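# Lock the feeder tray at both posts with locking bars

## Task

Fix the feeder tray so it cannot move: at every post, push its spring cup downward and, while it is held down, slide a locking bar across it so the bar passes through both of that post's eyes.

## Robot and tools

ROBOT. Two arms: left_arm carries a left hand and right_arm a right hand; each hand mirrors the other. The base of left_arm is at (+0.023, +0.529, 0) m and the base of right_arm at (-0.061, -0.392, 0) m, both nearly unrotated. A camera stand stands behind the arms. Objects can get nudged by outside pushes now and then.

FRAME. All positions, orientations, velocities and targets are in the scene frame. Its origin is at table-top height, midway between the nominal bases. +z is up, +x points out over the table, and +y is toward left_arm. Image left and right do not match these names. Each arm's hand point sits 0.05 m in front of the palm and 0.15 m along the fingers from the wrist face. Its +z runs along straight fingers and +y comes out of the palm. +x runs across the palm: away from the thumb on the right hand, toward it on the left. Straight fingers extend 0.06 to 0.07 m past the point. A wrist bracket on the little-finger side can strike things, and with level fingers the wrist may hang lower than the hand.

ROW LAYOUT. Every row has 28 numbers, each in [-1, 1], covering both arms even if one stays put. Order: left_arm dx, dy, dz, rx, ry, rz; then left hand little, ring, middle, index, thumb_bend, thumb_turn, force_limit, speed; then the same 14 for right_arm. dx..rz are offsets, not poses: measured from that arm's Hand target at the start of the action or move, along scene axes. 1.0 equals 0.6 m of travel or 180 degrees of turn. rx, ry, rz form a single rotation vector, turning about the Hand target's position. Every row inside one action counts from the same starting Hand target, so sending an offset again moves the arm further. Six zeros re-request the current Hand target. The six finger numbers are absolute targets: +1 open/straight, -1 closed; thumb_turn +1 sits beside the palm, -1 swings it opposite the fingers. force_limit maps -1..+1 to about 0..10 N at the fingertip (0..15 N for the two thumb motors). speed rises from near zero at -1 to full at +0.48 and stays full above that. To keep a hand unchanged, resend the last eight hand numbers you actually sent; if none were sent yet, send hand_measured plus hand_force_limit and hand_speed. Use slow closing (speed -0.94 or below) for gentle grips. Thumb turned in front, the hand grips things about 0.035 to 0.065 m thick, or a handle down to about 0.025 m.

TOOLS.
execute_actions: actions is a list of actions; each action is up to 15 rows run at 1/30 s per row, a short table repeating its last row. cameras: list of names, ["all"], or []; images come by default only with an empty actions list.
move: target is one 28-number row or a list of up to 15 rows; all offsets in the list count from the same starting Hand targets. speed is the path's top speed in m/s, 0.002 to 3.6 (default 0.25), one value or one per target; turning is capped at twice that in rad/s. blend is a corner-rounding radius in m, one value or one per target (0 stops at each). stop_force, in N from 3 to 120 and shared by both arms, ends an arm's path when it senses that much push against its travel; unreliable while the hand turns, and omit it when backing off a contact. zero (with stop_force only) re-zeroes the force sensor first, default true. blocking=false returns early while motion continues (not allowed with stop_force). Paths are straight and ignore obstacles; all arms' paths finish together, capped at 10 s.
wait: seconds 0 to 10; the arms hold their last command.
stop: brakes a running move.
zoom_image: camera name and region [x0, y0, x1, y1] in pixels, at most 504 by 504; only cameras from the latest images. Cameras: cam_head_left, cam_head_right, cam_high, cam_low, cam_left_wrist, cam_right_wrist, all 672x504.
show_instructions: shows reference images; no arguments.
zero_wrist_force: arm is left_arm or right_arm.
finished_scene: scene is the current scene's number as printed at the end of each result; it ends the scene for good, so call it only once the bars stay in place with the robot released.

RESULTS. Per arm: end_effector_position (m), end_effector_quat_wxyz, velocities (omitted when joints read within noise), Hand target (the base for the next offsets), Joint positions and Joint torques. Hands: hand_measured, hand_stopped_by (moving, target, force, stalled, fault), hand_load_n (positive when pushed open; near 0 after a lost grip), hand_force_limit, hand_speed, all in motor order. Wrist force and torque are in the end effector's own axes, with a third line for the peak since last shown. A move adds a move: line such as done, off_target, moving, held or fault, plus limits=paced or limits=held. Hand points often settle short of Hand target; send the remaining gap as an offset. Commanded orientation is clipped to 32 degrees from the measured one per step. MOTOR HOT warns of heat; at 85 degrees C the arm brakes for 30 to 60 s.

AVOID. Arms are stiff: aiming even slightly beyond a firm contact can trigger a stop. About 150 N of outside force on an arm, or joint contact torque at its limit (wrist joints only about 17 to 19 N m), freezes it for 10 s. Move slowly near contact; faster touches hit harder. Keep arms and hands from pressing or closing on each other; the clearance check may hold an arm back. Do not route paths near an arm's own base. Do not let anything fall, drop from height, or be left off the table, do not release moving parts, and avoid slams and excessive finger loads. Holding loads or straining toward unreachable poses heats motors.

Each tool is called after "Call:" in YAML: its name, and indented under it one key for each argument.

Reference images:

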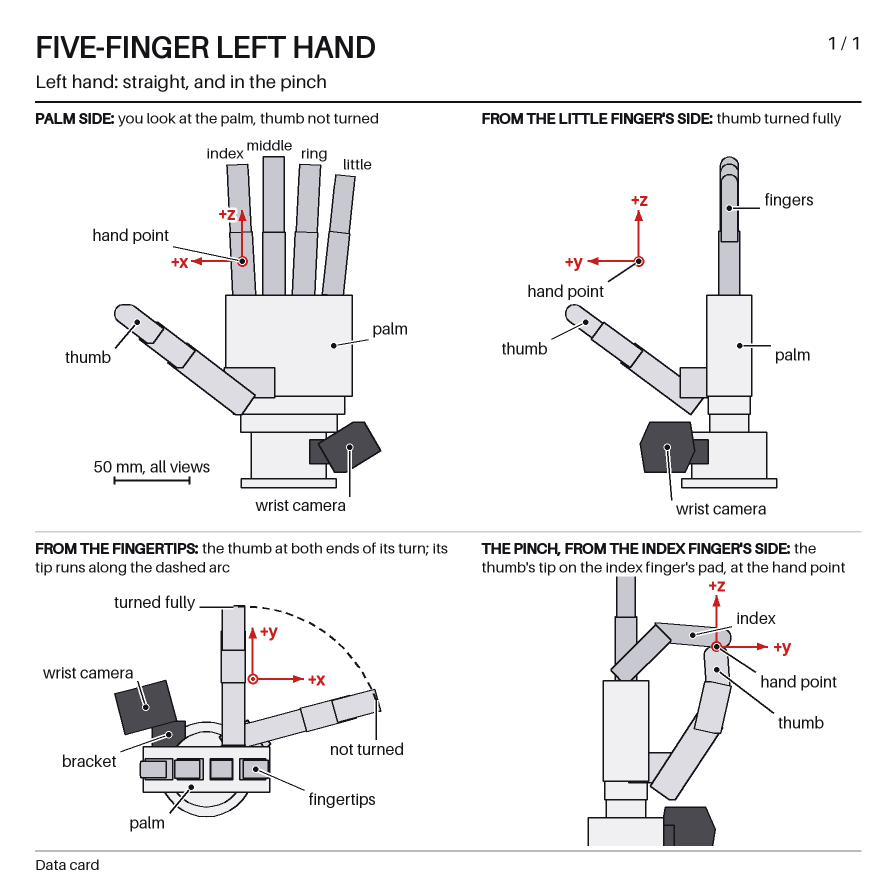

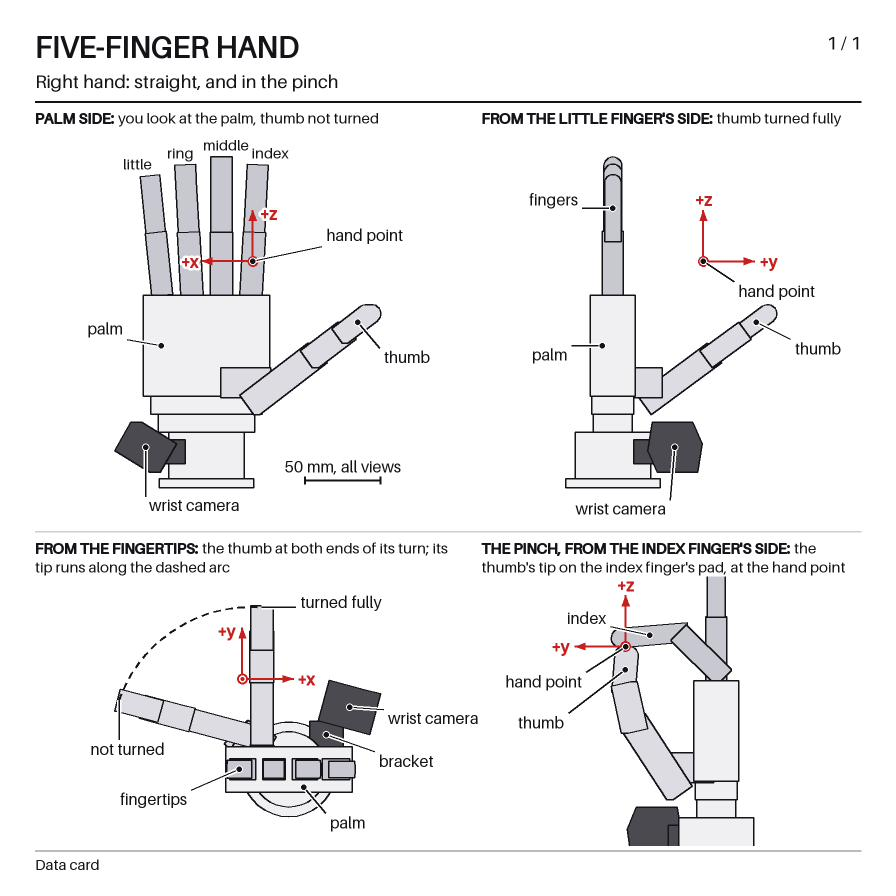

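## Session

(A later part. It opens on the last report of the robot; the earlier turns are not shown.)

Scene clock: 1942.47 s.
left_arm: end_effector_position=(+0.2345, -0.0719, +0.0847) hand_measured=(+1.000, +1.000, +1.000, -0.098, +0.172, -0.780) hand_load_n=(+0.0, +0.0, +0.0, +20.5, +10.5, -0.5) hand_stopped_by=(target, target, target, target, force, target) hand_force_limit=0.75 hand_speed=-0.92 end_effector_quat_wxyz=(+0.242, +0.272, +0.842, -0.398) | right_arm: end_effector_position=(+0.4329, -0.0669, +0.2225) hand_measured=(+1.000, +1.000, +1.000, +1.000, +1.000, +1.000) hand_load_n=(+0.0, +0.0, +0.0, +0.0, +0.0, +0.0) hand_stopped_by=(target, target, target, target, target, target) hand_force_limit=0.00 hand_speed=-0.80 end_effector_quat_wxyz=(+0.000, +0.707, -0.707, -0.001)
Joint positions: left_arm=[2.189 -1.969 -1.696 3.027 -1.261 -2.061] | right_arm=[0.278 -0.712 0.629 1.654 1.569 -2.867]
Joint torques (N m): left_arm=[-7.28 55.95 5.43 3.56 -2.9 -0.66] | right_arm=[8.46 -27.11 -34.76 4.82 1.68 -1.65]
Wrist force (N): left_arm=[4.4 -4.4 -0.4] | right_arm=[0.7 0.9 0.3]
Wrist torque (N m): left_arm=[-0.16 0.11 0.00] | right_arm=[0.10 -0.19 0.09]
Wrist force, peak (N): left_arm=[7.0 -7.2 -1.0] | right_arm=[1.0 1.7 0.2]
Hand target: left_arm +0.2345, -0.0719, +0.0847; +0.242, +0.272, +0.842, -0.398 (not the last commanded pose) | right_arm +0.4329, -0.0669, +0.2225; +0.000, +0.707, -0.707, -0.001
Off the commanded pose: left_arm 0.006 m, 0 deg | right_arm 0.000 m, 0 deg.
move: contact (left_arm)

Call:
move:
  target: [-0.005,0,-0.0033,0,0,0,1,1,1,-0.1,0.1,-0.78,0.75,-0.92,0,0,0,0,0,0,1,1,1,1,1,1,0,-0.8]
  speed: 0.03

Call:
move:
  target: [0.0133,0,0,0,0,0,1,1,1,-0.1,0.1,-0.78,0.75,-0.92,0,0,0,0,0,0,1,1,1,1,1,1,0,-0.8]
  speed: 0.015
  stop_force: 4

Call:
move:
  target: [-0.005,0,0.0067,0,0,0,1,1,1,-0.1,0.1,-0.78,0.75,-0.92,0,0,0,0,0,0,1,1,1,1,1,1,0,-0.8]
  speed: 0.03

Call:
move:
  target: [0.0133,0,0,0,0,0,1,1,1,-0.1,0.1,-0.78,0.75,-0.92,0,0,0,0,0,0,1,1,1,1,1,1,0,-0.8]
  speed: 0.015
  stop_force: 4

Scene clock: 1959.47 s.
left_arm: end_effector_position=(+0.2317, -0.0719, +0.0829) hand_measured=(+1.000, +1.000, +1.000, -0.098, +0.172, -0.780) hand_load_n=(+0.0, +0.0, +0.0, +19.0, +12.5, -2.0) hand_stopped_by=(target, target, target, target, force, target) hand_force_limit=0.75 hand_speed=-0.92 end_effector_quat_wxyz=(+0.242, +0.272, +0.842, -0.398) | right_arm: end_effector_position=(+0.4329, -0.0669, +0.2225) hand_measured=(+1.000, +1.000, +1.000, +1.000, +1.000, +1.000) hand_load_n=(+0.0, +0.0, -0.5, +0.0, +0.0, +0.0) hand_stopped_by=(target, target, target, target, target, target) hand_force_limit=0.00 hand_speed=-0.80 end_effector_quat_wxyz=(+0.000, +0.707, -0.707, -0.001)
Joint positions: left_arm=[2.184 -1.969 -1.701 3.034 -1.265 -2.064] | right_arm=[0.278 -0.712 0.629 1.654 1.569 -2.867]
Joint torques (N m): left_arm=[-8.78 42.85 2.92 2.42 -1.41 -0.91] | right_arm=[7.98 -26.82 -34.67 4.82 1.78 -1.64]
Wrist force (N): left_arm=[0.3 0.2 0.7] | right_arm=[1.0 1.2 0.3]
Wrist torque (N m): left_arm=[-0.02 0.08 0.00] | right_arm=[0.14 -0.24 0.11]
Wrist force, peak (N): left_arm=[4.6 -4.6 -0.3] | right_arm=[1.1 1.3 0.5]
Hand target: left_arm +0.2315, -0.0719, +0.0827; +0.242, +0.272, +0.842, -0.398 | right_arm +0.4329, -0.0669, +0.2225; +0.000, +0.707, -0.707, -0.001
Off the commanded pose: left_arm 0.000 m, 0 deg | right_arm 0.000 m, 0 deg.
move: done

Scene clock: 1960.97 s.
left_arm: end_effector_position=(+0.2395, -0.0719, +0.0827) hand_measured=(+1.000, +1.000, +1.000, -0.098, +0.172, -0.780) hand_load_n=(+0.0, +0.0, +0.0, +19.0, +12.5, -2.0) hand_stopped_by=(target, target, target, target, force, target) hand_force_limit=0.75 hand_speed=-0.92 end_effector_quat_wxyz=(+0.242, +0.272, +0.842, -0.398) | right_arm: end_effector_position=(+0.4329, -0.0669, +0.2225) hand_measured=(+1.000, +1.000, +1.000, +1.000, +1.000, +1.000) hand_load_n=(+0.0, +0.0, +0.0, +0.0, +0.0, +0.0) hand_stopped_by=(target, target, target, target, target, target) hand_force_limit=0.00 hand_speed=-0.80 end_effector_quat_wxyz=(+0.000, +0.707, -0.707, -0.001)
Joint positions: left_arm=[2.198 -1.975 -1.693 3.029 -1.254 -2.055] | right_arm=[0.278 -0.712 0.629 1.654 1.569 -2.867]
Joint torques (N m): left_arm=[9.03 15.64 32.7 -2.15 1.66 1.41] | right_arm=[9.07 -26.57 -34.47 4.83 1.72 -1.71]
Wrist force (N): left_arm=[0.4 0.2 0.6] | right_arm=[0.6 1.1 0.6]
Wrist torque (N m): left_arm=[-0.01 0.07 -0.02] | right_arm=[0.11 -0.20 0.09]
Wrist force, peak (N): left_arm=[0.7 0.5 0.9] | right_arm=[0.9 1.5 0.4]
Hand target: left_arm +0.2395, -0.0719, +0.0827; +0.242, +0.272, +0.842, -0.398 | right_arm +0.4329, -0.0669, +0.2225; +0.000, +0.707, -0.707, -0.001
Off the commanded pose: left_arm 0.000 m, 0 deg | right_arm 0.000 m, 0 deg.
move: done

Scene clock: 1961.67 s.
left_arm: end_effector_position=(+0.2366, -0.0719, +0.0865) hand_measured=(+1.000, +1.000, +1.000, -0.098, +0.172, -0.780) hand_load_n=(+0.0, +0.0, +0.0, +19.0, +12.0, -2.5) hand_stopped_by=(target, target, target, target, force, target) hand_force_limit=0.75 hand_speed=-0.92 end_effector_quat_wxyz=(+0.242, +0.272, +0.842, -0.398) | right_arm: end_effector_position=(+0.4329, -0.0669, +0.2225) hand_measured=(+1.000, +1.000, +1.000, +1.000, +1.000, +1.000) hand_load_n=(+0.0, +0.0, +0.0, +0.0, +0.0, +0.0) hand_stopped_by=(target, target, target, target, target, target) hand_force_limit=0.00 hand_speed=-0.80 end_effector_quat_wxyz=(+0.000, +0.707, -0.707, -0.001)
Joint positions: left_arm=[2.193 -1.968 -1.691 3.022 -1.258 -2.059] | right_arm=[0.278 -0.712 0.629 1.654 1.569 -2.867]
Joint torques (N m): left_arm=[-7.81 56.9 30.99 -2.27 -1.24 -0.86] | right_arm=[8.84 -26.24 -34.2 4.72 1.68 -1.7]
Wrist force (N): left_arm=[0.4 0.1 0.6] | right_arm=[1.0 1.2 0.2]
Wrist torque (N m): left_arm=[-0.02 0.09 -0.03] | right_arm=[0.14 -0.24 0.11]
Wrist force, peak (N): left_arm=[0.4 0.4 0.9] | right_arm=[1.0 1.4 0.5]
Hand target: left_arm +0.2365, -0.0719, +0.0867; +0.242, +0.272, +0.842, -0.398 | right_arm +0.4329, -0.0669, +0.2225; +0.000, +0.707, -0.707, -0.001
Off the commanded pose: left_arm 0.000 m, 0 deg | right_arm 0.000 m, 0 deg.
move: done

Scene clock: 1963.17 s.
left_arm: end_effector_position=(+0.2445, -0.0719, +0.0867) hand_measured=(+1.000, +1.000, +1.000, -0.098, +0.172, -0.780) hand_load_n=(+0.0, +0.0, +0.0, +19.0, +12.0, -2.0) hand_stopped_by=(target, target, target, target, force, target) hand_force_limit=0.75 hand_speed=-0.92 end_effector_quat_wxyz=(+0.242, +0.272, +0.842, -0.398) | right_arm: end_effector_position=(+0.4329, -0.0669, +0.2225) hand_measured=(+1.000, +1.000, +1.000, +1.000, +1.000, +1.000) hand_load_n=(+0.0, +0.0, +0.0, +0.0, +0.0, +0.0) hand_stopped_by=(target, target, target, target, target, target) hand_force_limit=0.00 hand_speed=-0.80 end_effector_quat_wxyz=(+0.000, +0.707, -0.707, -0.001)
Joint positions: left_arm=[2.207 -1.974 -1.682 3.016 -1.246 -2.05] | right_arm=[0.278 -0.712 0.629 1.654 1.569 -2.867]
Joint torques (N m): left_arm=[9.21 16.58 33.18 -2.69 2.44 1.35] | right_arm=[8.51 -26.74 -34.45 4.78 1.76 -1.72]
Wrist force (N): left_arm=[0.4 0.3 0.8] | right_arm=[0.8 1.2 0.4]
Wrist torque (N m): left_arm=[-0.03 0.09 -0.03] | right_arm=[0.14 -0.22 0.10]
Wrist force, peak (N): left_arm=[0.7 -0.2 1.1] | right_arm=[0.9 1.5 0.4]
Hand target: left_arm +0.2445, -0.0719, +0.0867; +0.242, +0.272, +0.842, -0.398 | right_arm +0.4329, -0.0669, +0.2225; +0.000, +0.707, -0.707, -0.001
Off the commanded pose: left_arm 0.000 m, 0 deg | right_arm 0.000 m, 0 deg.
move: done

Call:
wait:
  seconds: 0.1
  cameras: ["cam_low","cam_right_wrist","cam_left_wrist"]

Call:
zoom_image:
  camera: "cam_low"
  region: [285, 230, 325, 270]

Call:
zoom_image:
  camera: "cam_right_wrist"
  region: [300, 60, 500, 210]

Scene clock: 1971.77 s.
left_arm: end_effector_position=(+0.2445, -0.0719, +0.0867) hand_measured=(+1.000, +1.000, +1.000, -0.098, +0.172, -0.780) hand_load_n=(-0.5, +0.0, +0.0, +18.5, +12.5, -2.0) hand_stopped_by=(target, target, target, target, force, target) hand_force_limit=0.75 hand_speed=-0.92 end_effector_quat_wxyz=(+0.242, +0.272, +0.842, -0.398) | right_arm: end_effector_position=(+0.4329, -0.0669, +0.2225) hand_measured=(+1.000, +1.000, +1.000, +1.000, +1.000, +1.000) hand_load_n=(+0.0, +0.0, +0.0, +0.0, +0.0, +0.0) hand_stopped_by=(target, target, target, target, target, target) hand_force_limit=0.00 hand_speed=-0.80 end_effector_quat_wxyz=(+0.000, +0.707, -0.707, -0.001)
Joint positions: left_arm=[2.207 -1.974 -1.682 3.016 -1.246 -2.05] | right_arm=[0.278 -0.712 0.629 1.654 1.569 -2.867]
Joint torques (N m): left_arm=[9.59 16.35 31.6 -2.67 2.52 1.34] | right_arm=[8.24 -26.5 -34.35 4.82 1.74 -1.67]
Wrist force (N): left_arm=[0.2 0.2 0.9] | right_arm=[1.0 1.1 0.3]
Wrist torque (N m): left_arm=[-0.04 0.11 -0.03] | right_arm=[0.13 -0.25 0.11]
Wrist force, peak (N): left_arm=[0.3 0.4 1.1] | right_arm=[1.1 1.5 0.4]
Hand target: left_arm +0.2445, -0.0719, +0.0867; +0.242, +0.272, +0.842, -0.398 | right_arm +0.4329, -0.0669, +0.2225; +0.000, +0.707, -0.707, -0.001
Off the commanded pose: left_arm 0.000 m, 0 deg | right_arm 0.000 m, 0 deg.
wait: 0.10 s; at rest from the start
Images, in order (width x height): cam_low 672x504, cam_left_wrist 672x504, cam_right_wrist 672x504.

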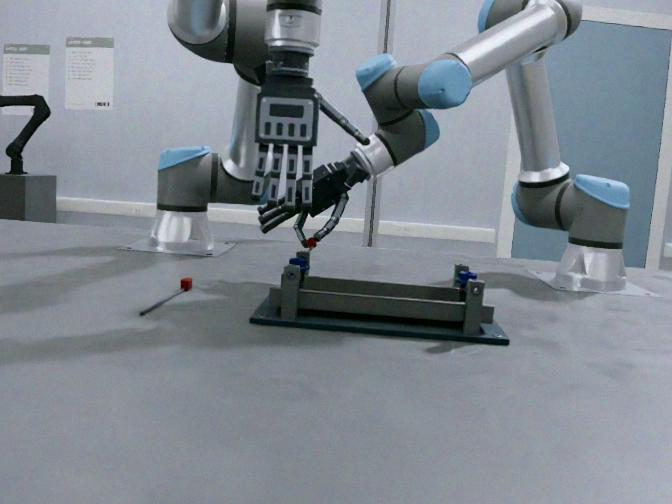

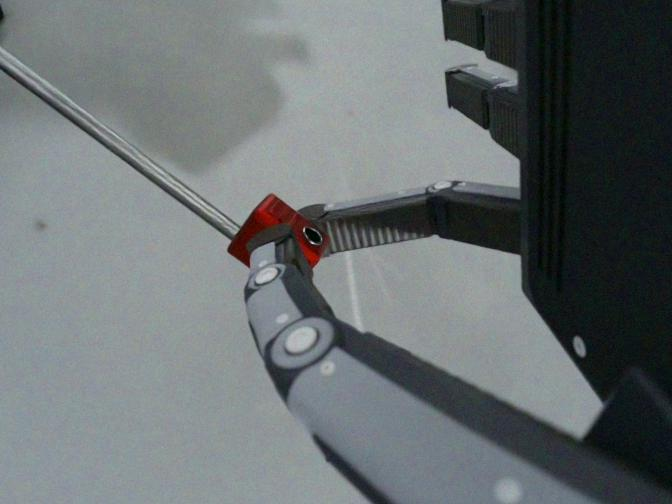

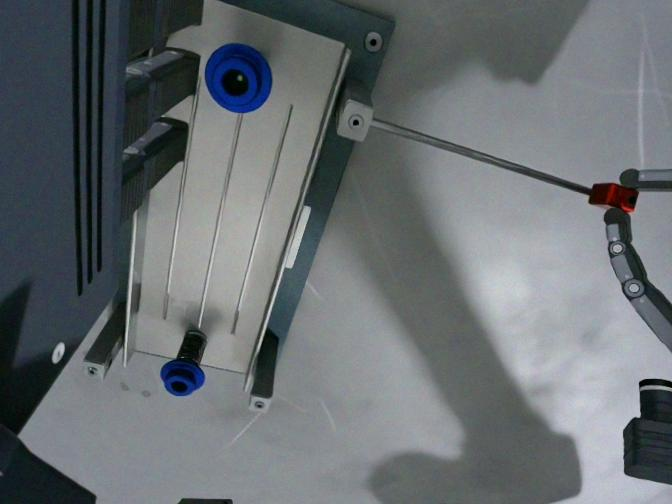

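Scaled by 12.600 from the camera's 672x504 image, which has a finer 960x720 frame.

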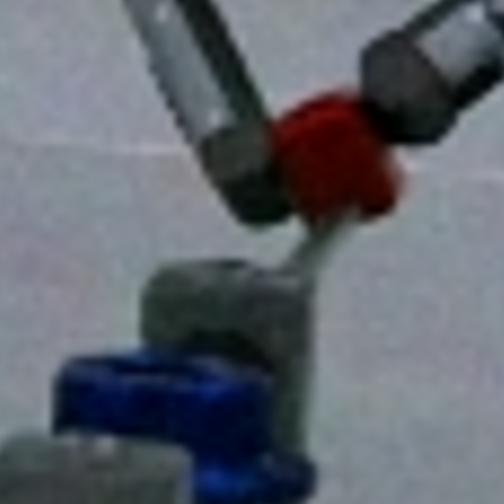

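Scaled by 2.520 from the camera's 672x504 image, which has a finer 960x720 frame.

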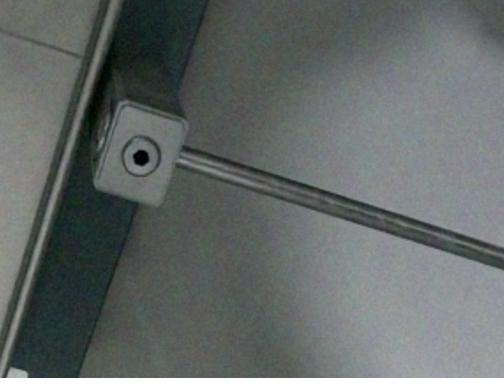

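Call:
move:
  target: [0.025,0,-0.0033,0,0,0,1,1,1,-0.1,0.1,-0.78,0.75,-0.92,0,0,0,0,0,0,1,1,1,1,1,1,0,-0.8]
  speed: 0.02
  stop_force: 6
  cameras: ["cam_low","cam_right_wrist","cam_left_wrist"]

Call:
zoom_image:
  camera: "cam_right_wrist"
  region: [200, 30, 400, 180]

Scene clock: 1986.47 s.
left_arm: end_effector_position=(+0.2595, -0.0719, +0.0847) hand_measured=(+1.000, +1.000, +1.000, -0.098, +0.172, -0.780) hand_load_n=(+0.0, +0.0, +0.0, +19.0, +12.0, -2.0) hand_stopped_by=(target, target, target, target, force, target) hand_force_limit=0.75 hand_speed=-0.92 end_effector_quat_wxyz=(+0.242, +0.272, +0.842, -0.398) | right_arm: end_effector_position=(+0.4329, -0.0669, +0.2225) hand_measured=(+1.000, +1.000, +1.000, +1.000, +1.000, +1.000) hand_load_n=(+0.0, +0.0, +0.0, +0.0, -0.5, +0.0) hand_stopped_by=(target, target, target, target, target, target) hand_force_limit=0.00 hand_speed=-0.80 end_effector_quat_wxyz=(+0.000, +0.707, -0.707, -0.001)
Joint positions: left_arm=[2.234 -1.989 -1.667 3.01 -1.225 -2.033] | right_arm=[0.278 -0.712 0.629 1.654 1.569 -2.867]
Joint torques (N m): left_arm=[8.86 16.44 31.54 -2.84 2.62 1.36] | right_arm=[8.59 -26.98 -34.11 4.73 1.67 -1.64]
Wrist force (N): left_arm=[0.4 0.5 0.7] | right_arm=[0.9 1.2 0.1]
Wrist torque (N m): left_arm=[0.01 0.07 -0.03] | right_arm=[0.16 -0.22 0.11]
Wrist force, peak (N): left_arm=[0.6 0.4 0.9] | right_arm=[0.8 1.5 0.7]
Hand target: left_arm +0.2595, -0.0719, +0.0847; +0.242, +0.272, +0.842, -0.398 | right_arm +0.4329, -0.0669, +0.2225; +0.000, +0.707, -0.707, -0.001
Off the commanded pose: left_arm 0.000 m, 0 deg | right_arm 0.000 m, 0 deg.
move: done
Images, in order (width x height): cam_low 672x504, cam_left_wrist 672x504, cam_right_wrist 672x504.

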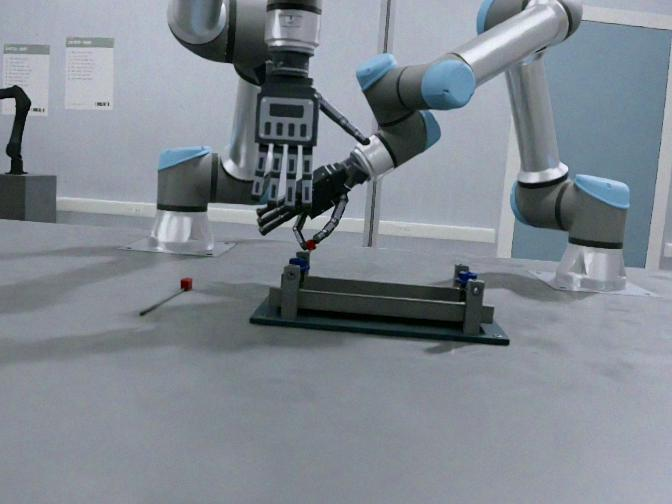

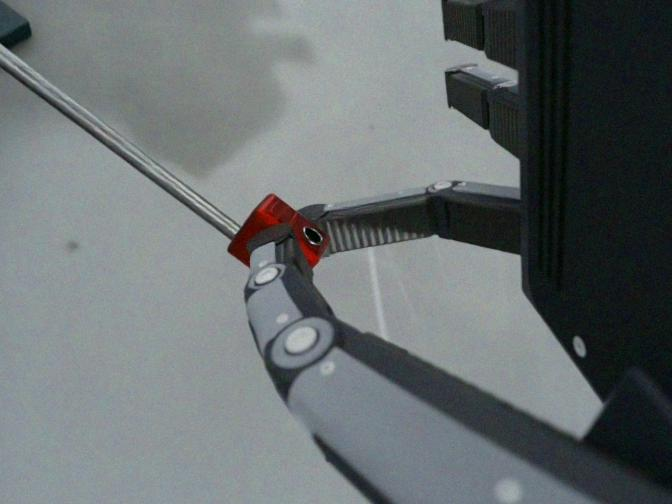

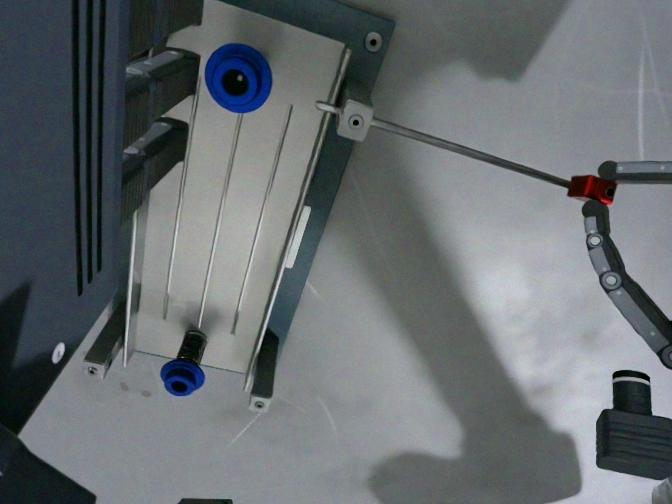

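Scaled by 2.520 from the camera's 672x504 image, which has a finer 960x720 frame.

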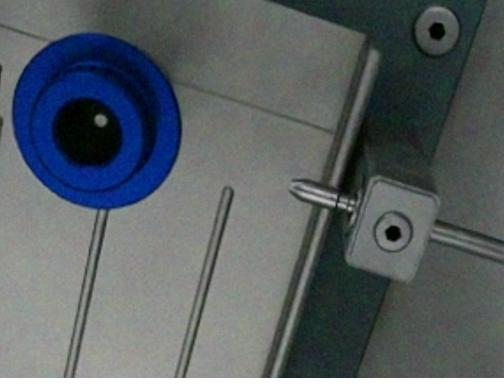

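Call:
zoom_image:
  camera: "cam_right_wrist"
  region: [60, 0, 300, 220]

Scaled by 2.100 from the camera's 672x504 image, which has a finer 960x720 frame.

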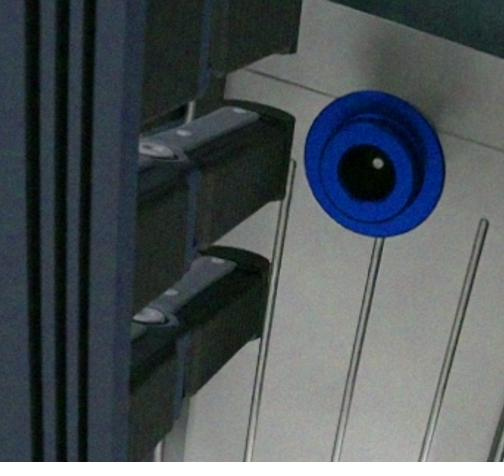

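Call:
move:
  target: [0,0,0,0,0,0,1,1,1,-0.1,0.1,-0.78,0.75,-0.92,-0.0133,0.015,-0.075,-0.0444,0,0,1,1,1,1,1,1,0,-0.8]
  speed: 0.06
  cameras: ["cam_low","cam_right_wrist"]

Call:
zoom_image:
  camera: "cam_right_wrist"
  region: [60, 0, 300, 220]

Call:
zoom_image:
  camera: "cam_low"
  region: [260, 190, 350, 280]

Scene clock: 2063.10 s.
left_arm: end_effector_position=(+0.2595, -0.0719, +0.0847) hand_measured=(+1.000, +1.000, +1.000, -0.098, +0.172, -0.780) hand_load_n=(+0.0, +0.0, +0.0, +19.0, +12.5, -2.0) hand_stopped_by=(target, target, target, target, force, target) hand_force_limit=0.75 hand_speed=-0.92 end_effector_quat_wxyz=(+0.242, +0.272, +0.842, -0.398) | right_arm: end_effector_position=(+0.4250, -0.0580, +0.1776) hand_measured=(+1.000, +1.000, +1.000, +1.000, +1.000, +1.000) hand_load_n=(+0.0, +0.0, -0.5, +0.0, +0.0, +0.0) hand_stopped_by=(target, target, target, target, target, target) hand_force_limit=0.00 hand_speed=-0.80 end_effector_quat_wxyz=(+0.049, +0.705, -0.706, +0.048)
Joint positions: left_arm=[2.234 -1.989 -1.667 3.01 -1.225 -2.033] | right_arm=[0.349 -0.66 0.656 1.623 1.7 -2.792]
Joint torques (N m): left_arm=[8.84 16.25 31.96 -2.85 2.42 1.25] | right_arm=[8.25 -27.84 -2.93 0.75 2.3 1.6]
Wrist force (N): left_arm=[0.3 0.3 0.7] | right_arm=[0.5 1.4 0.4]
Wrist torque (N m): left_arm=[-0.03 0.09 -0.02] | right_arm=[0.17 -0.16 0.06]
Wrist force, peak (N): left_arm=[0.5 0.3 1.0] | right_arm=[0.9 1.4 0.5]
Hand target: left_arm +0.2595, -0.0719, +0.0847; +0.242, +0.272, +0.842, -0.398 | right_arm +0.4249, -0.0579, +0.1775; +0.049, +0.705, -0.706, +0.048
Off the commanded pose: left_arm 0.000 m, 0 deg | right_arm 0.000 m, 0 deg.
move: done
Images, in order (width x height): cam_low 672x504, cam_right_wrist 672x504.

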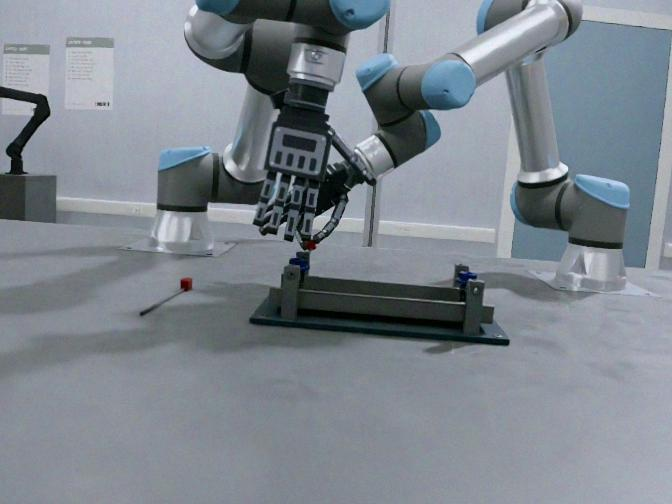

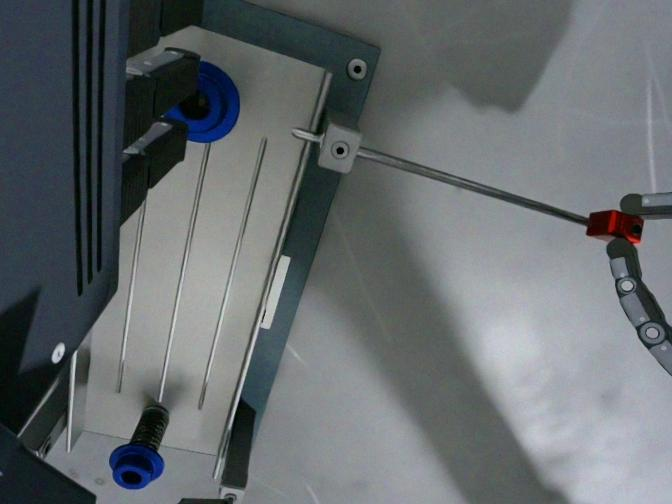

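Scaled by 2.100 from the camera's 672x504 image, which has a finer 960x720 frame.

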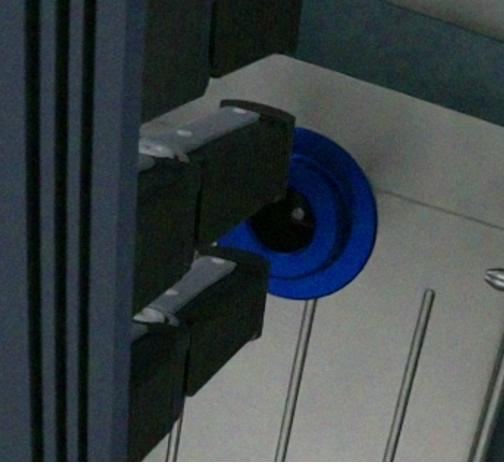

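Scaled by 5.600 from the camera's 672x504 image, which has a finer 960x720 frame.

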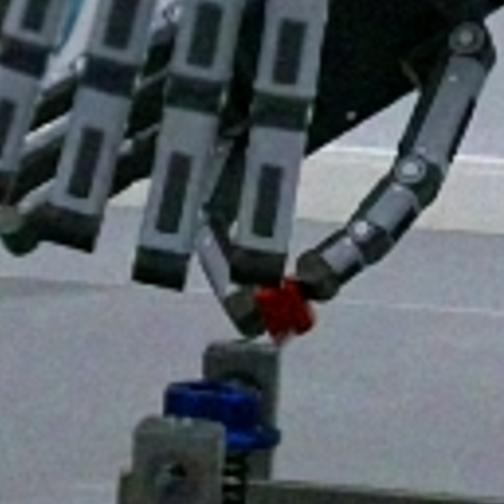

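Call:
move:
  target: [0,0,0,0,0,0,1,1,1,-0.1,0.1,-0.78,0.75,-0.92,-0.0033,0.0017,-0.03,0,0,0,1,1,1,1,1,1,0,-0.8]
  speed: 0.04
  stop_force: 6
  cameras: ["cam_low","cam_right_wrist"]

Call:
zoom_image:
  camera: "cam_right_wrist"
  region: [60, 0, 300, 220]

Call:
zoom_image:
  camera: "cam_low"
  region: [260, 210, 340, 290]

Scene clock: 2083.30 s.
left_arm: end_effector_position=(+0.2595, -0.0719, +0.0847) hand_measured=(+1.000, +1.000, +1.000, -0.098, +0.172, -0.780) hand_load_n=(+0.0, +0.0, +0.0, +19.0, +12.5, -2.0) hand_stopped_by=(target, target, target, target, force, target) hand_force_limit=0.75 hand_speed=-0.92 end_effector_quat_wxyz=(+0.242, +0.272, +0.842, -0.398) | right_arm: end_effector_position=(+0.4230, -0.0569, +0.1595) hand_measured=(+1.000, +1.000, +1.000, +1.000, +1.000, +1.000) hand_load_n=(+0.0, +0.0, +0.0, +0.0, +0.0, +0.0) hand_stopped_by=(target, target, target, target, target, target) hand_force_limit=0.00 hand_speed=-0.80 end_effector_quat_wxyz=(+0.049, +0.705, -0.706, +0.048)
Joint positions: left_arm=[2.234 -1.989 -1.667 3.01 -1.225 -2.033] | right_arm=[0.352 -0.663 0.707 1.575 1.7 -2.789]
Joint torques (N m): left_arm=[9.12 16.25 31.49 -2.76 2.61 1.38] | right_arm=[9.01 -68.06 -2.94 0.72 -1.78 1.59]
Wrist force (N): left_arm=[0.0 0.2 0.8] | right_arm=[0.5 1.0 0.4]
Wrist torque (N m): left_arm=[-0.03 0.13 -0.04] | right_arm=[0.11 -0.16 0.06]
Wrist force, peak (N): left_arm=[0.3 0.3 1.1] | right_arm=[0.7 1.3 0.6]
Hand target: left_arm +0.2595, -0.0719, +0.0847; +0.242, +0.272, +0.842, -0.398 | right_arm +0.4230, -0.0569, +0.1595; +0.049, +0.705, -0.706, +0.048
Off the commanded pose: left_arm 0.000 m, 0 deg | right_arm 0.000 m, 0 deg.
move: done
Images, in order (width x height): cam_low 672x504, cam_right_wrist 672x504.

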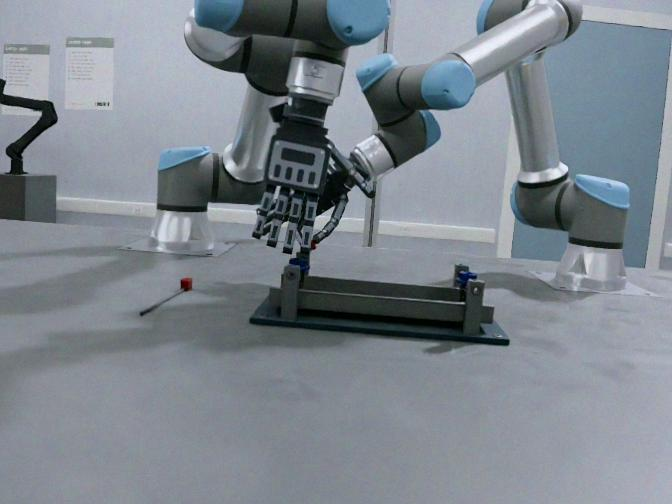

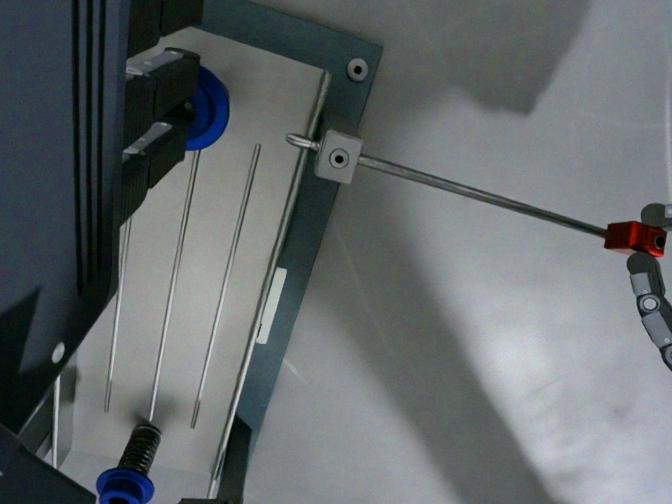

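Scaled by 2.100 from the camera's 672x504 image, which has a finer 960x720 frame.

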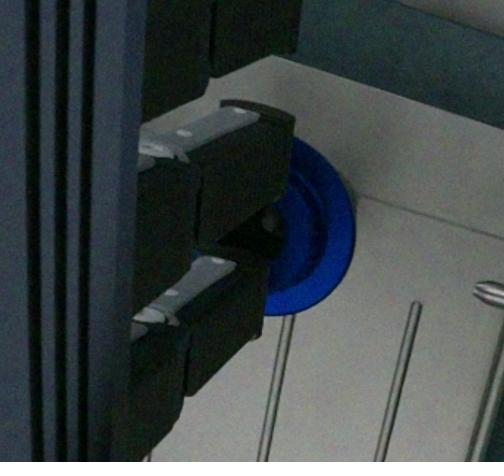

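Scaled by 6.300 from the camera's 672x504 image, which has a finer 960x720 frame.

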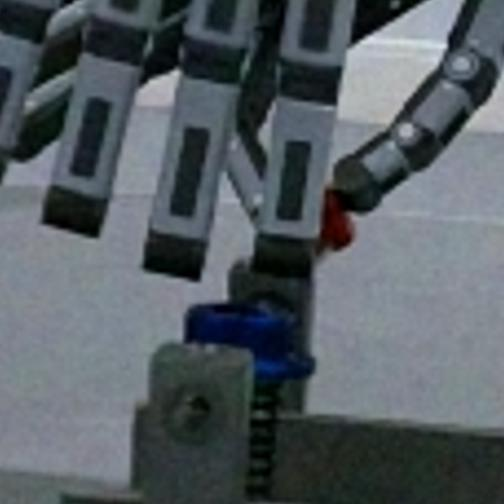

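Call:
move:
  target: [0,0,0,0,0,0,1,1,1,-0.1,0.1,-0.78,0.75,-0.92,-0.0017,0.0037,-0.0217,0,0,0,1,1,1,1,1,1,0,-0.8]
  speed: 0.03
  stop_force: 40
  cameras: ["cam_low","cam_right_wrist"]

Call:
zoom_image:
  camera: "cam_right_wrist"
  region: [60, 0, 300, 220]

Call:
zoom_image:
  camera: "cam_low"
  region: [260, 210, 340, 290]

Scene clock: 2100.97 s.
left_arm: end_effector_position=(+0.2595, -0.0719, +0.0847) hand_measured=(+1.000, +1.000, +1.000, -0.098, +0.172, -0.780) hand_load_n=(+0.0, +0.0, +0.0, +19.0, +12.5, -2.0) hand_stopped_by=(target, target, target, target, force, target) hand_force_limit=0.75 hand_speed=-0.92 end_effector_quat_wxyz=(+0.242, +0.272, +0.842, -0.398) | right_arm: end_effector_position=(+0.4219, -0.0547, +0.1465) hand_measured=(+1.000, +1.000, +1.000, +1.000, +1.000, +1.000) hand_load_n=(+0.0, +0.0, +0.0, +0.0, +0.0, +0.0) hand_stopped_by=(target, target, target, target, target, target) hand_force_limit=0.00 hand_speed=-0.80 end_effector_quat_wxyz=(+0.049, +0.705, -0.706, +0.048)
Joint positions: left_arm=[2.234 -1.989 -1.667 3.01 -1.225 -2.033] | right_arm=[0.356 -0.659 0.734 1.545 1.7 -2.785]
Joint torques (N m): left_arm=[9.36 15.84 31.71 -2.63 2.45 1.11] | right_arm=[10.4 -24.93 -1.56 0.53 -1.75 1.51]
Wrist force (N): left_arm=[0.2 0.2 0.7] | right_arm=[1.9 0.2 -4.7]
Wrist torque (N m): left_arm=[-0.03 0.10 -0.03] | right_arm=[0.52 0.01 0.12]
Wrist force, peak (N): left_arm=[0.3 0.6 0.9] | right_arm=[1.8 0.3 -5.3]
Hand target: left_arm +0.2595, -0.0719, +0.0847; +0.242, +0.272, +0.842, -0.398 | right_arm +0.4219, -0.0547, +0.1465; +0.049, +0.705, -0.706, +0.048
Off the commanded pose: left_arm 0.000 m, 0 deg | right_arm 0.000 m, 0 deg.
move: done
Images, in order (width x height): cam_low 672x504, cam_right_wrist 672x504.

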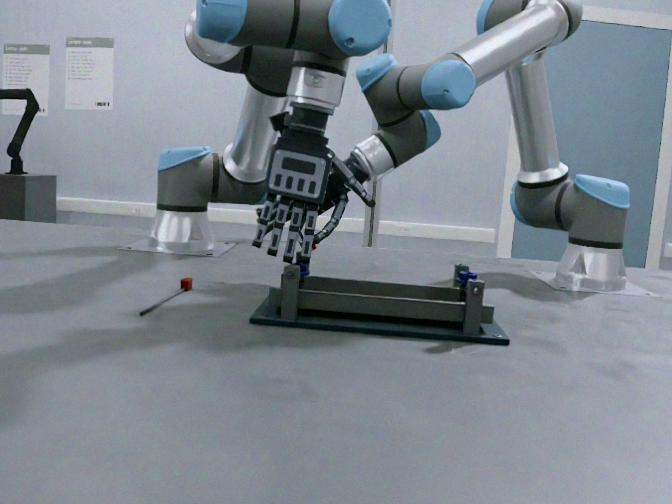

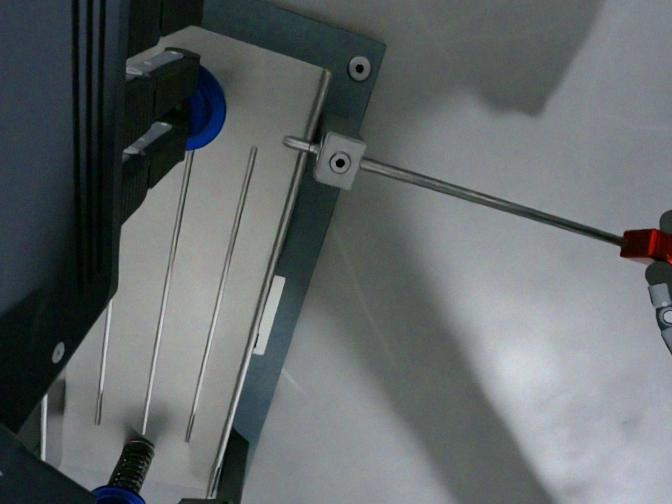

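Scaled by 2.100 from the camera's 672x504 image, which has a finer 960x720 frame.

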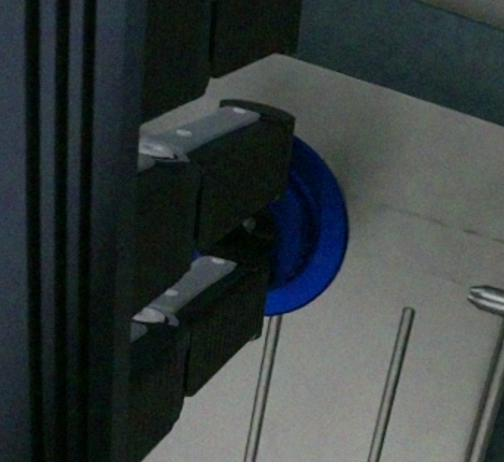

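Scaled by 6.300 from the camera's 672x504 image, which has a finer 960x720 frame.

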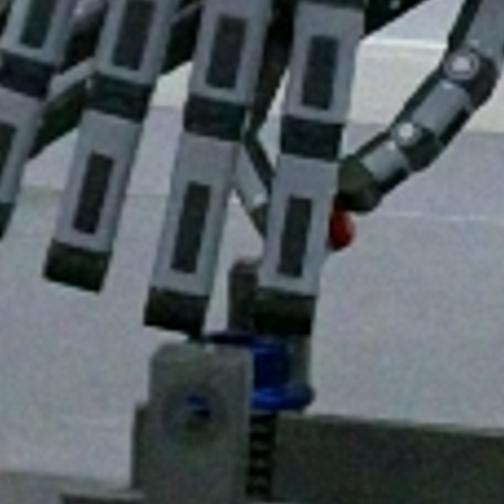

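Call:
move:
  target: [0,0,0,0,0,0,1,1,1,-0.1,0.1,-0.78,0.75,-0.92,0,0,-0.022,0,0,0,1,1,1,1,1,1,0,-0.8]
  speed: 0.03
  stop_force: 50
  cameras: ["cam_low","cam_right_wrist"]

Call:
zoom_image:
  camera: "cam_right_wrist"
  region: [60, 0, 300, 220]

Call:
zoom_image:
  camera: "cam_low"
  region: [260, 210, 340, 290]

Scene clock: 2113.30 s.
left_arm: end_effector_position=(+0.2595, -0.0719, +0.0847) hand_measured=(+1.000, +1.000, +1.000, -0.098, +0.172, -0.780) hand_load_n=(+0.0, +0.0, +0.0, +19.0, +12.0, -2.0) hand_stopped_by=(target, target, target, target, force, target) hand_force_limit=0.75 hand_speed=-0.92 end_effector_quat_wxyz=(+0.242, +0.272, +0.842, -0.398) | right_arm: end_effector_position=(+0.4219, -0.0547, +0.1333) hand_measured=(+1.000, +1.000, +1.000, +1.000, +1.000, +1.000) hand_load_n=(+0.0, +0.0, +0.0, +0.0, +0.0, +0.0) hand_stopped_by=(target, target, target, target, target, target) hand_force_limit=0.00 hand_speed=-0.80 end_effector_quat_wxyz=(+0.049, +0.705, -0.706, +0.048)
Joint positions: left_arm=[2.234 -1.989 -1.667 3.01 -1.225 -2.033] | right_arm=[0.356 -0.655 0.76 1.515 1.7 -2.785]
Joint torques (N m): left_arm=[8.97 16.84 31.79 -2.88 2.5 1.18] | right_arm=[4.95 -20.55 1.22 -0.29 -0.81 1.15]
Wrist force (N): left_arm=[0.3 0.3 0.6] | right_arm=[2.4 0.5 -14.9]
Wrist torque (N m): left_arm=[-0.01 0.08 -0.02] | right_arm=[1.12 0.21 0.16]
Wrist force, peak (N): left_arm=[0.3 0.2 1.1] | right_arm=[2.4 0.5 -14.9]
Hand target: left_arm +0.2595, -0.0719, +0.0847; +0.242, +0.272, +0.842, -0.398 | right_arm +0.4219, -0.0547, +0.1333; +0.049, +0.705, -0.706, +0.048
Off the commanded pose: left_arm 0.000 m, 0 deg | right_arm 0.000 m, 0 deg.
move: done
Images, in order (width x height): cam_low 672x504, cam_right_wrist 672x504.

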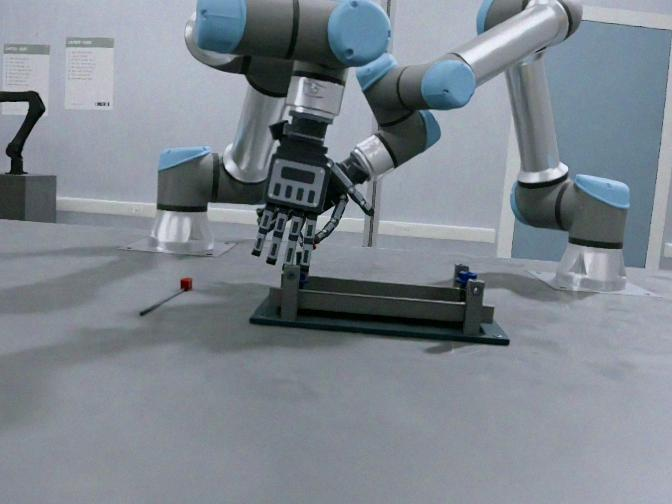

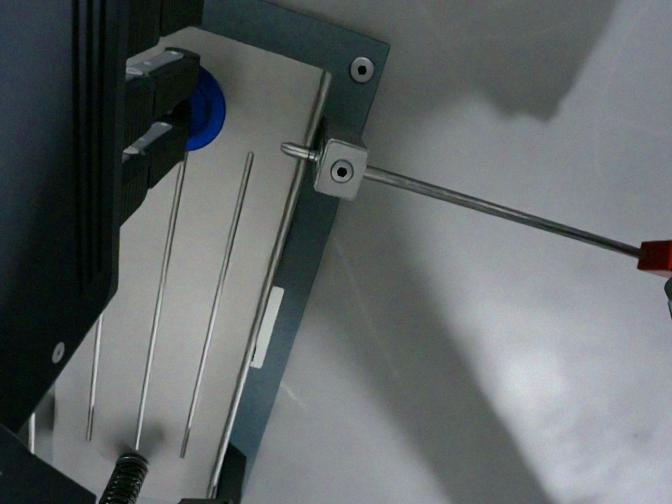

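Scaled by 2.100 from the camera's 672x504 image, which has a finer 960x720 frame.

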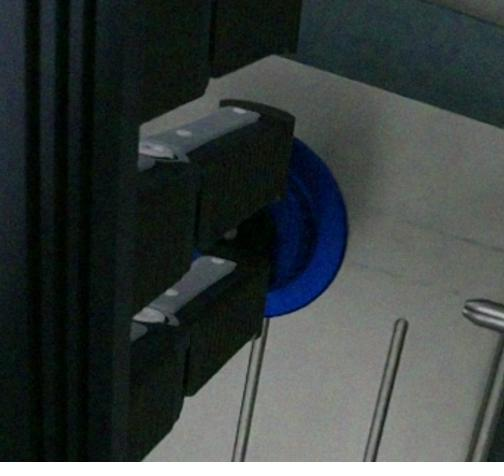

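Scaled by 6.300 from the camera's 672x504 image, which has a finer 960x720 frame.

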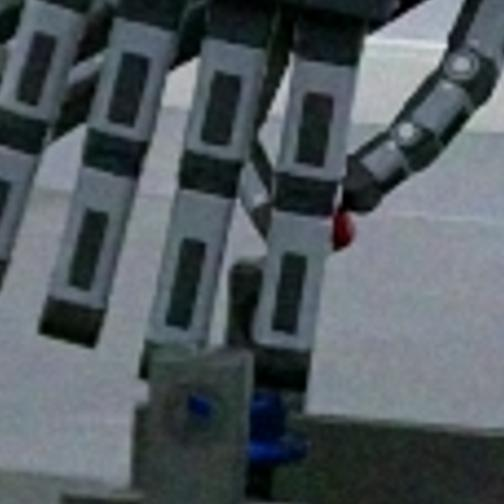

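Call:
move:
  target: [0,0,0,0,0,0,1,1,1,-0.1,0.1,-0.78,0.75,-0.92,0,0.0033,0,0,0,0,1,1,1,1,1,1,0,-0.8]
  speed: 0.03

Call:
move:
  target: [0.0417,0,0,0,0,0,1,1,1,-0.1,0.1,-0.78,0.75,-0.92,0,0,0,0,0,0,1,1,1,1,1,1,0,-0.8]
  speed: 0.03
  stop_force: 6
  cameras: ["cam_low","cam_right_wrist"]

Call:
zoom_image:
  camera: "cam_right_wrist"
  region: [160, 40, 340, 180]

Call:
zoom_image:
  camera: "cam_low"
  region: [260, 210, 340, 290]

Scene clock: 2162.80 s.
left_arm: end_effector_position=(+0.2595, -0.0719, +0.0847) hand_measured=(+1.000, +1.000, +1.000, -0.098, +0.172, -0.780) hand_load_n=(-0.5, +0.0, +0.0, +19.0, +12.5, -2.0) hand_stopped_by=(target, target, target, target, force, target) hand_force_limit=0.75 hand_speed=-0.92 end_effector_quat_wxyz=(+0.242, +0.272, +0.842, -0.398) | right_arm: end_effector_position=(+0.4219, -0.0528, +0.1332) hand_measured=(+1.000, +1.000, +1.000, +1.000, +1.000, +1.000) hand_load_n=(+0.0, +0.0, -1.5, +0.0, +0.0, -0.5) hand_stopped_by=(target, target, target, target, target, target) hand_force_limit=0.00 hand_speed=-0.80 end_effector_quat_wxyz=(+0.049, +0.705, -0.706, +0.048)
Joint positions: left_arm=[2.234 -1.989 -1.667 3.01 -1.225 -2.033] | right_arm=[0.359 -0.652 0.753 1.518 1.7 -2.782]
Joint torques (N m): left_arm=[9.03 16.71 31.78 -2.75 2.52 1.13] | right_arm=[8.74 -21.55 -30.12 2.3 -1.91 1.54]
Wrist force (N): left_arm=[0.2 0.3 1.0] | right_arm=[3.0 2.0 -14.2]
Wrist torque (N m): left_arm=[-0.02 0.11 -0.03] | right_arm=[0.97 0.23 0.21]
Wrist force, peak (N): left_arm=[0.4 0.4 1.0] | right_arm=[2.7 0.5 -15.2]
Hand target: left_arm +0.2595, -0.0719, +0.0847; +0.242, +0.272, +0.842, -0.398 | right_arm +0.4219, -0.0527, +0.1333; +0.049, +0.705, -0.706, +0.048
Off the commanded pose: left_arm 0.000 m, 0 deg | right_arm 0.000 m, 0 deg.
move: done

Scene clock: 2164.70 s.
left_arm: end_effector_position=(+0.2845, -0.0719, +0.0847) hand_measured=(+1.000, +1.000, +1.000, -0.098, +0.172, -0.780) hand_load_n=(+0.0, +0.0, +0.0, +19.0, +12.0, -2.0) hand_stopped_by=(target, target, target, target, force, target) hand_force_limit=0.75 hand_speed=-0.92 end_effector_quat_wxyz=(+0.242, +0.272, +0.842, -0.398) | right_arm: end_effector_position=(+0.4219, -0.0527, +0.1333) hand_measured=(+1.000, +1.000, +1.000, +1.000, +1.000, +1.000) hand_load_n=(-0.5, +0.0, -2.0, +0.0, +0.0, +0.0) hand_stopped_by=(target, target, target, target, target, target) hand_force_limit=0.00 hand_speed=-0.80 end_effector_quat_wxyz=(+0.049, +0.705, -0.706, +0.048)
Joint positions: left_arm=[2.276 -2.012 -1.634 2.99 -1.191 -2.005] | right_arm=[0.359 -0.651 0.753 1.519 1.7 -2.782]
Joint torques (N m): left_arm=[9.33 17.06 32.01 -2.89 2.42 1.4] | right_arm=[8.71 -21.38 -29.85 2.26 -1.84 1.53]
Wrist force (N): left_arm=[0.3 0.2 0.9] | right_arm=[2.9 1.9 -14.6]
Wrist torque (N m): left_arm=[-0.05 0.10 -0.02] | right_arm=[0.93 0.27 0.20]
Wrist force, peak (N): left_arm=[0.2 0.6 0.9] | right_arm=[3.1 2.0 -14.9]
Hand target: left_arm +0.2845, -0.0719, +0.0847; +0.242, +0.272, +0.842, -0.398 | right_arm +0.4219, -0.0527, +0.1333; +0.049, +0.705, -0.706, +0.048
Off the commanded pose: left_arm 0.000 m, 0 deg | right_arm 0.000 m, 0 deg.
move: done
Images, in order (width x height): cam_low 672x504, cam_right_wrist 672x504.

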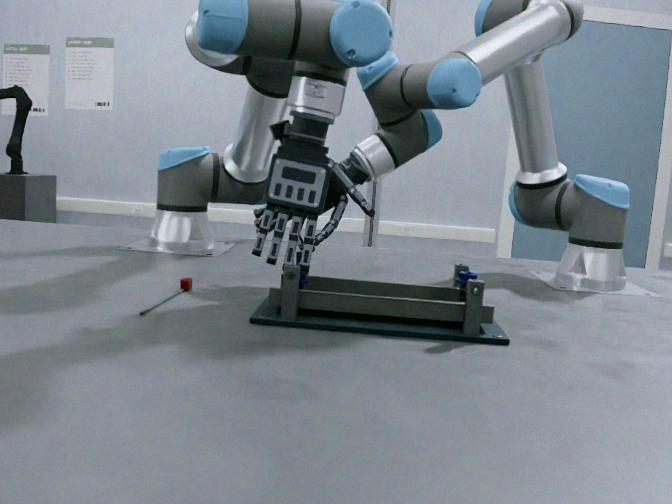

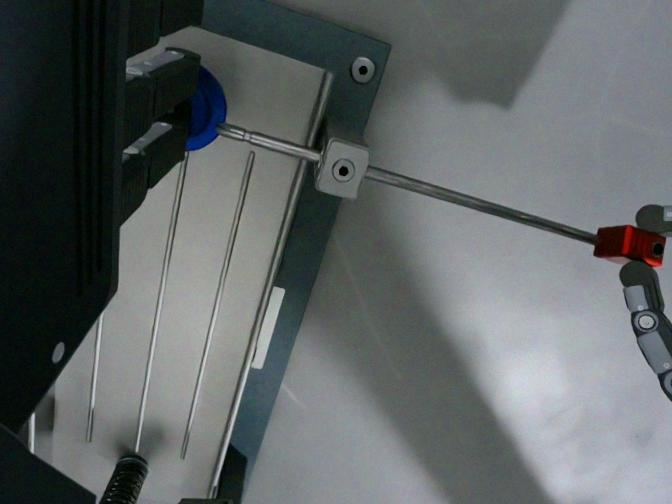

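Scaled by 2.800 from the camera's 672x504 image, which has a finer 960x720 frame.

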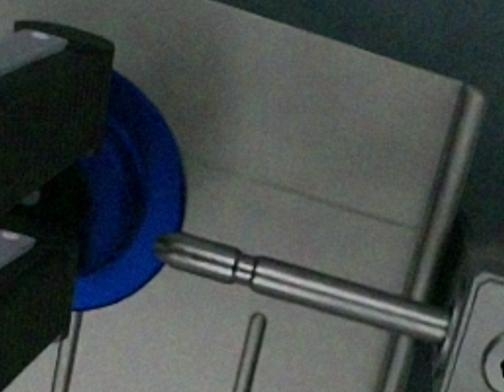

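Scaled by 6.300 from the camera's 672x504 image, which has a finer 960x720 frame.

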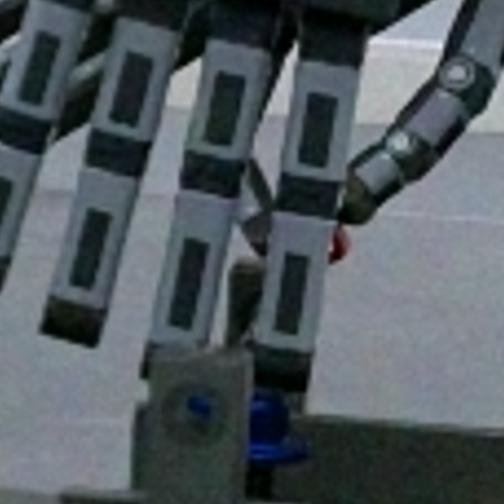

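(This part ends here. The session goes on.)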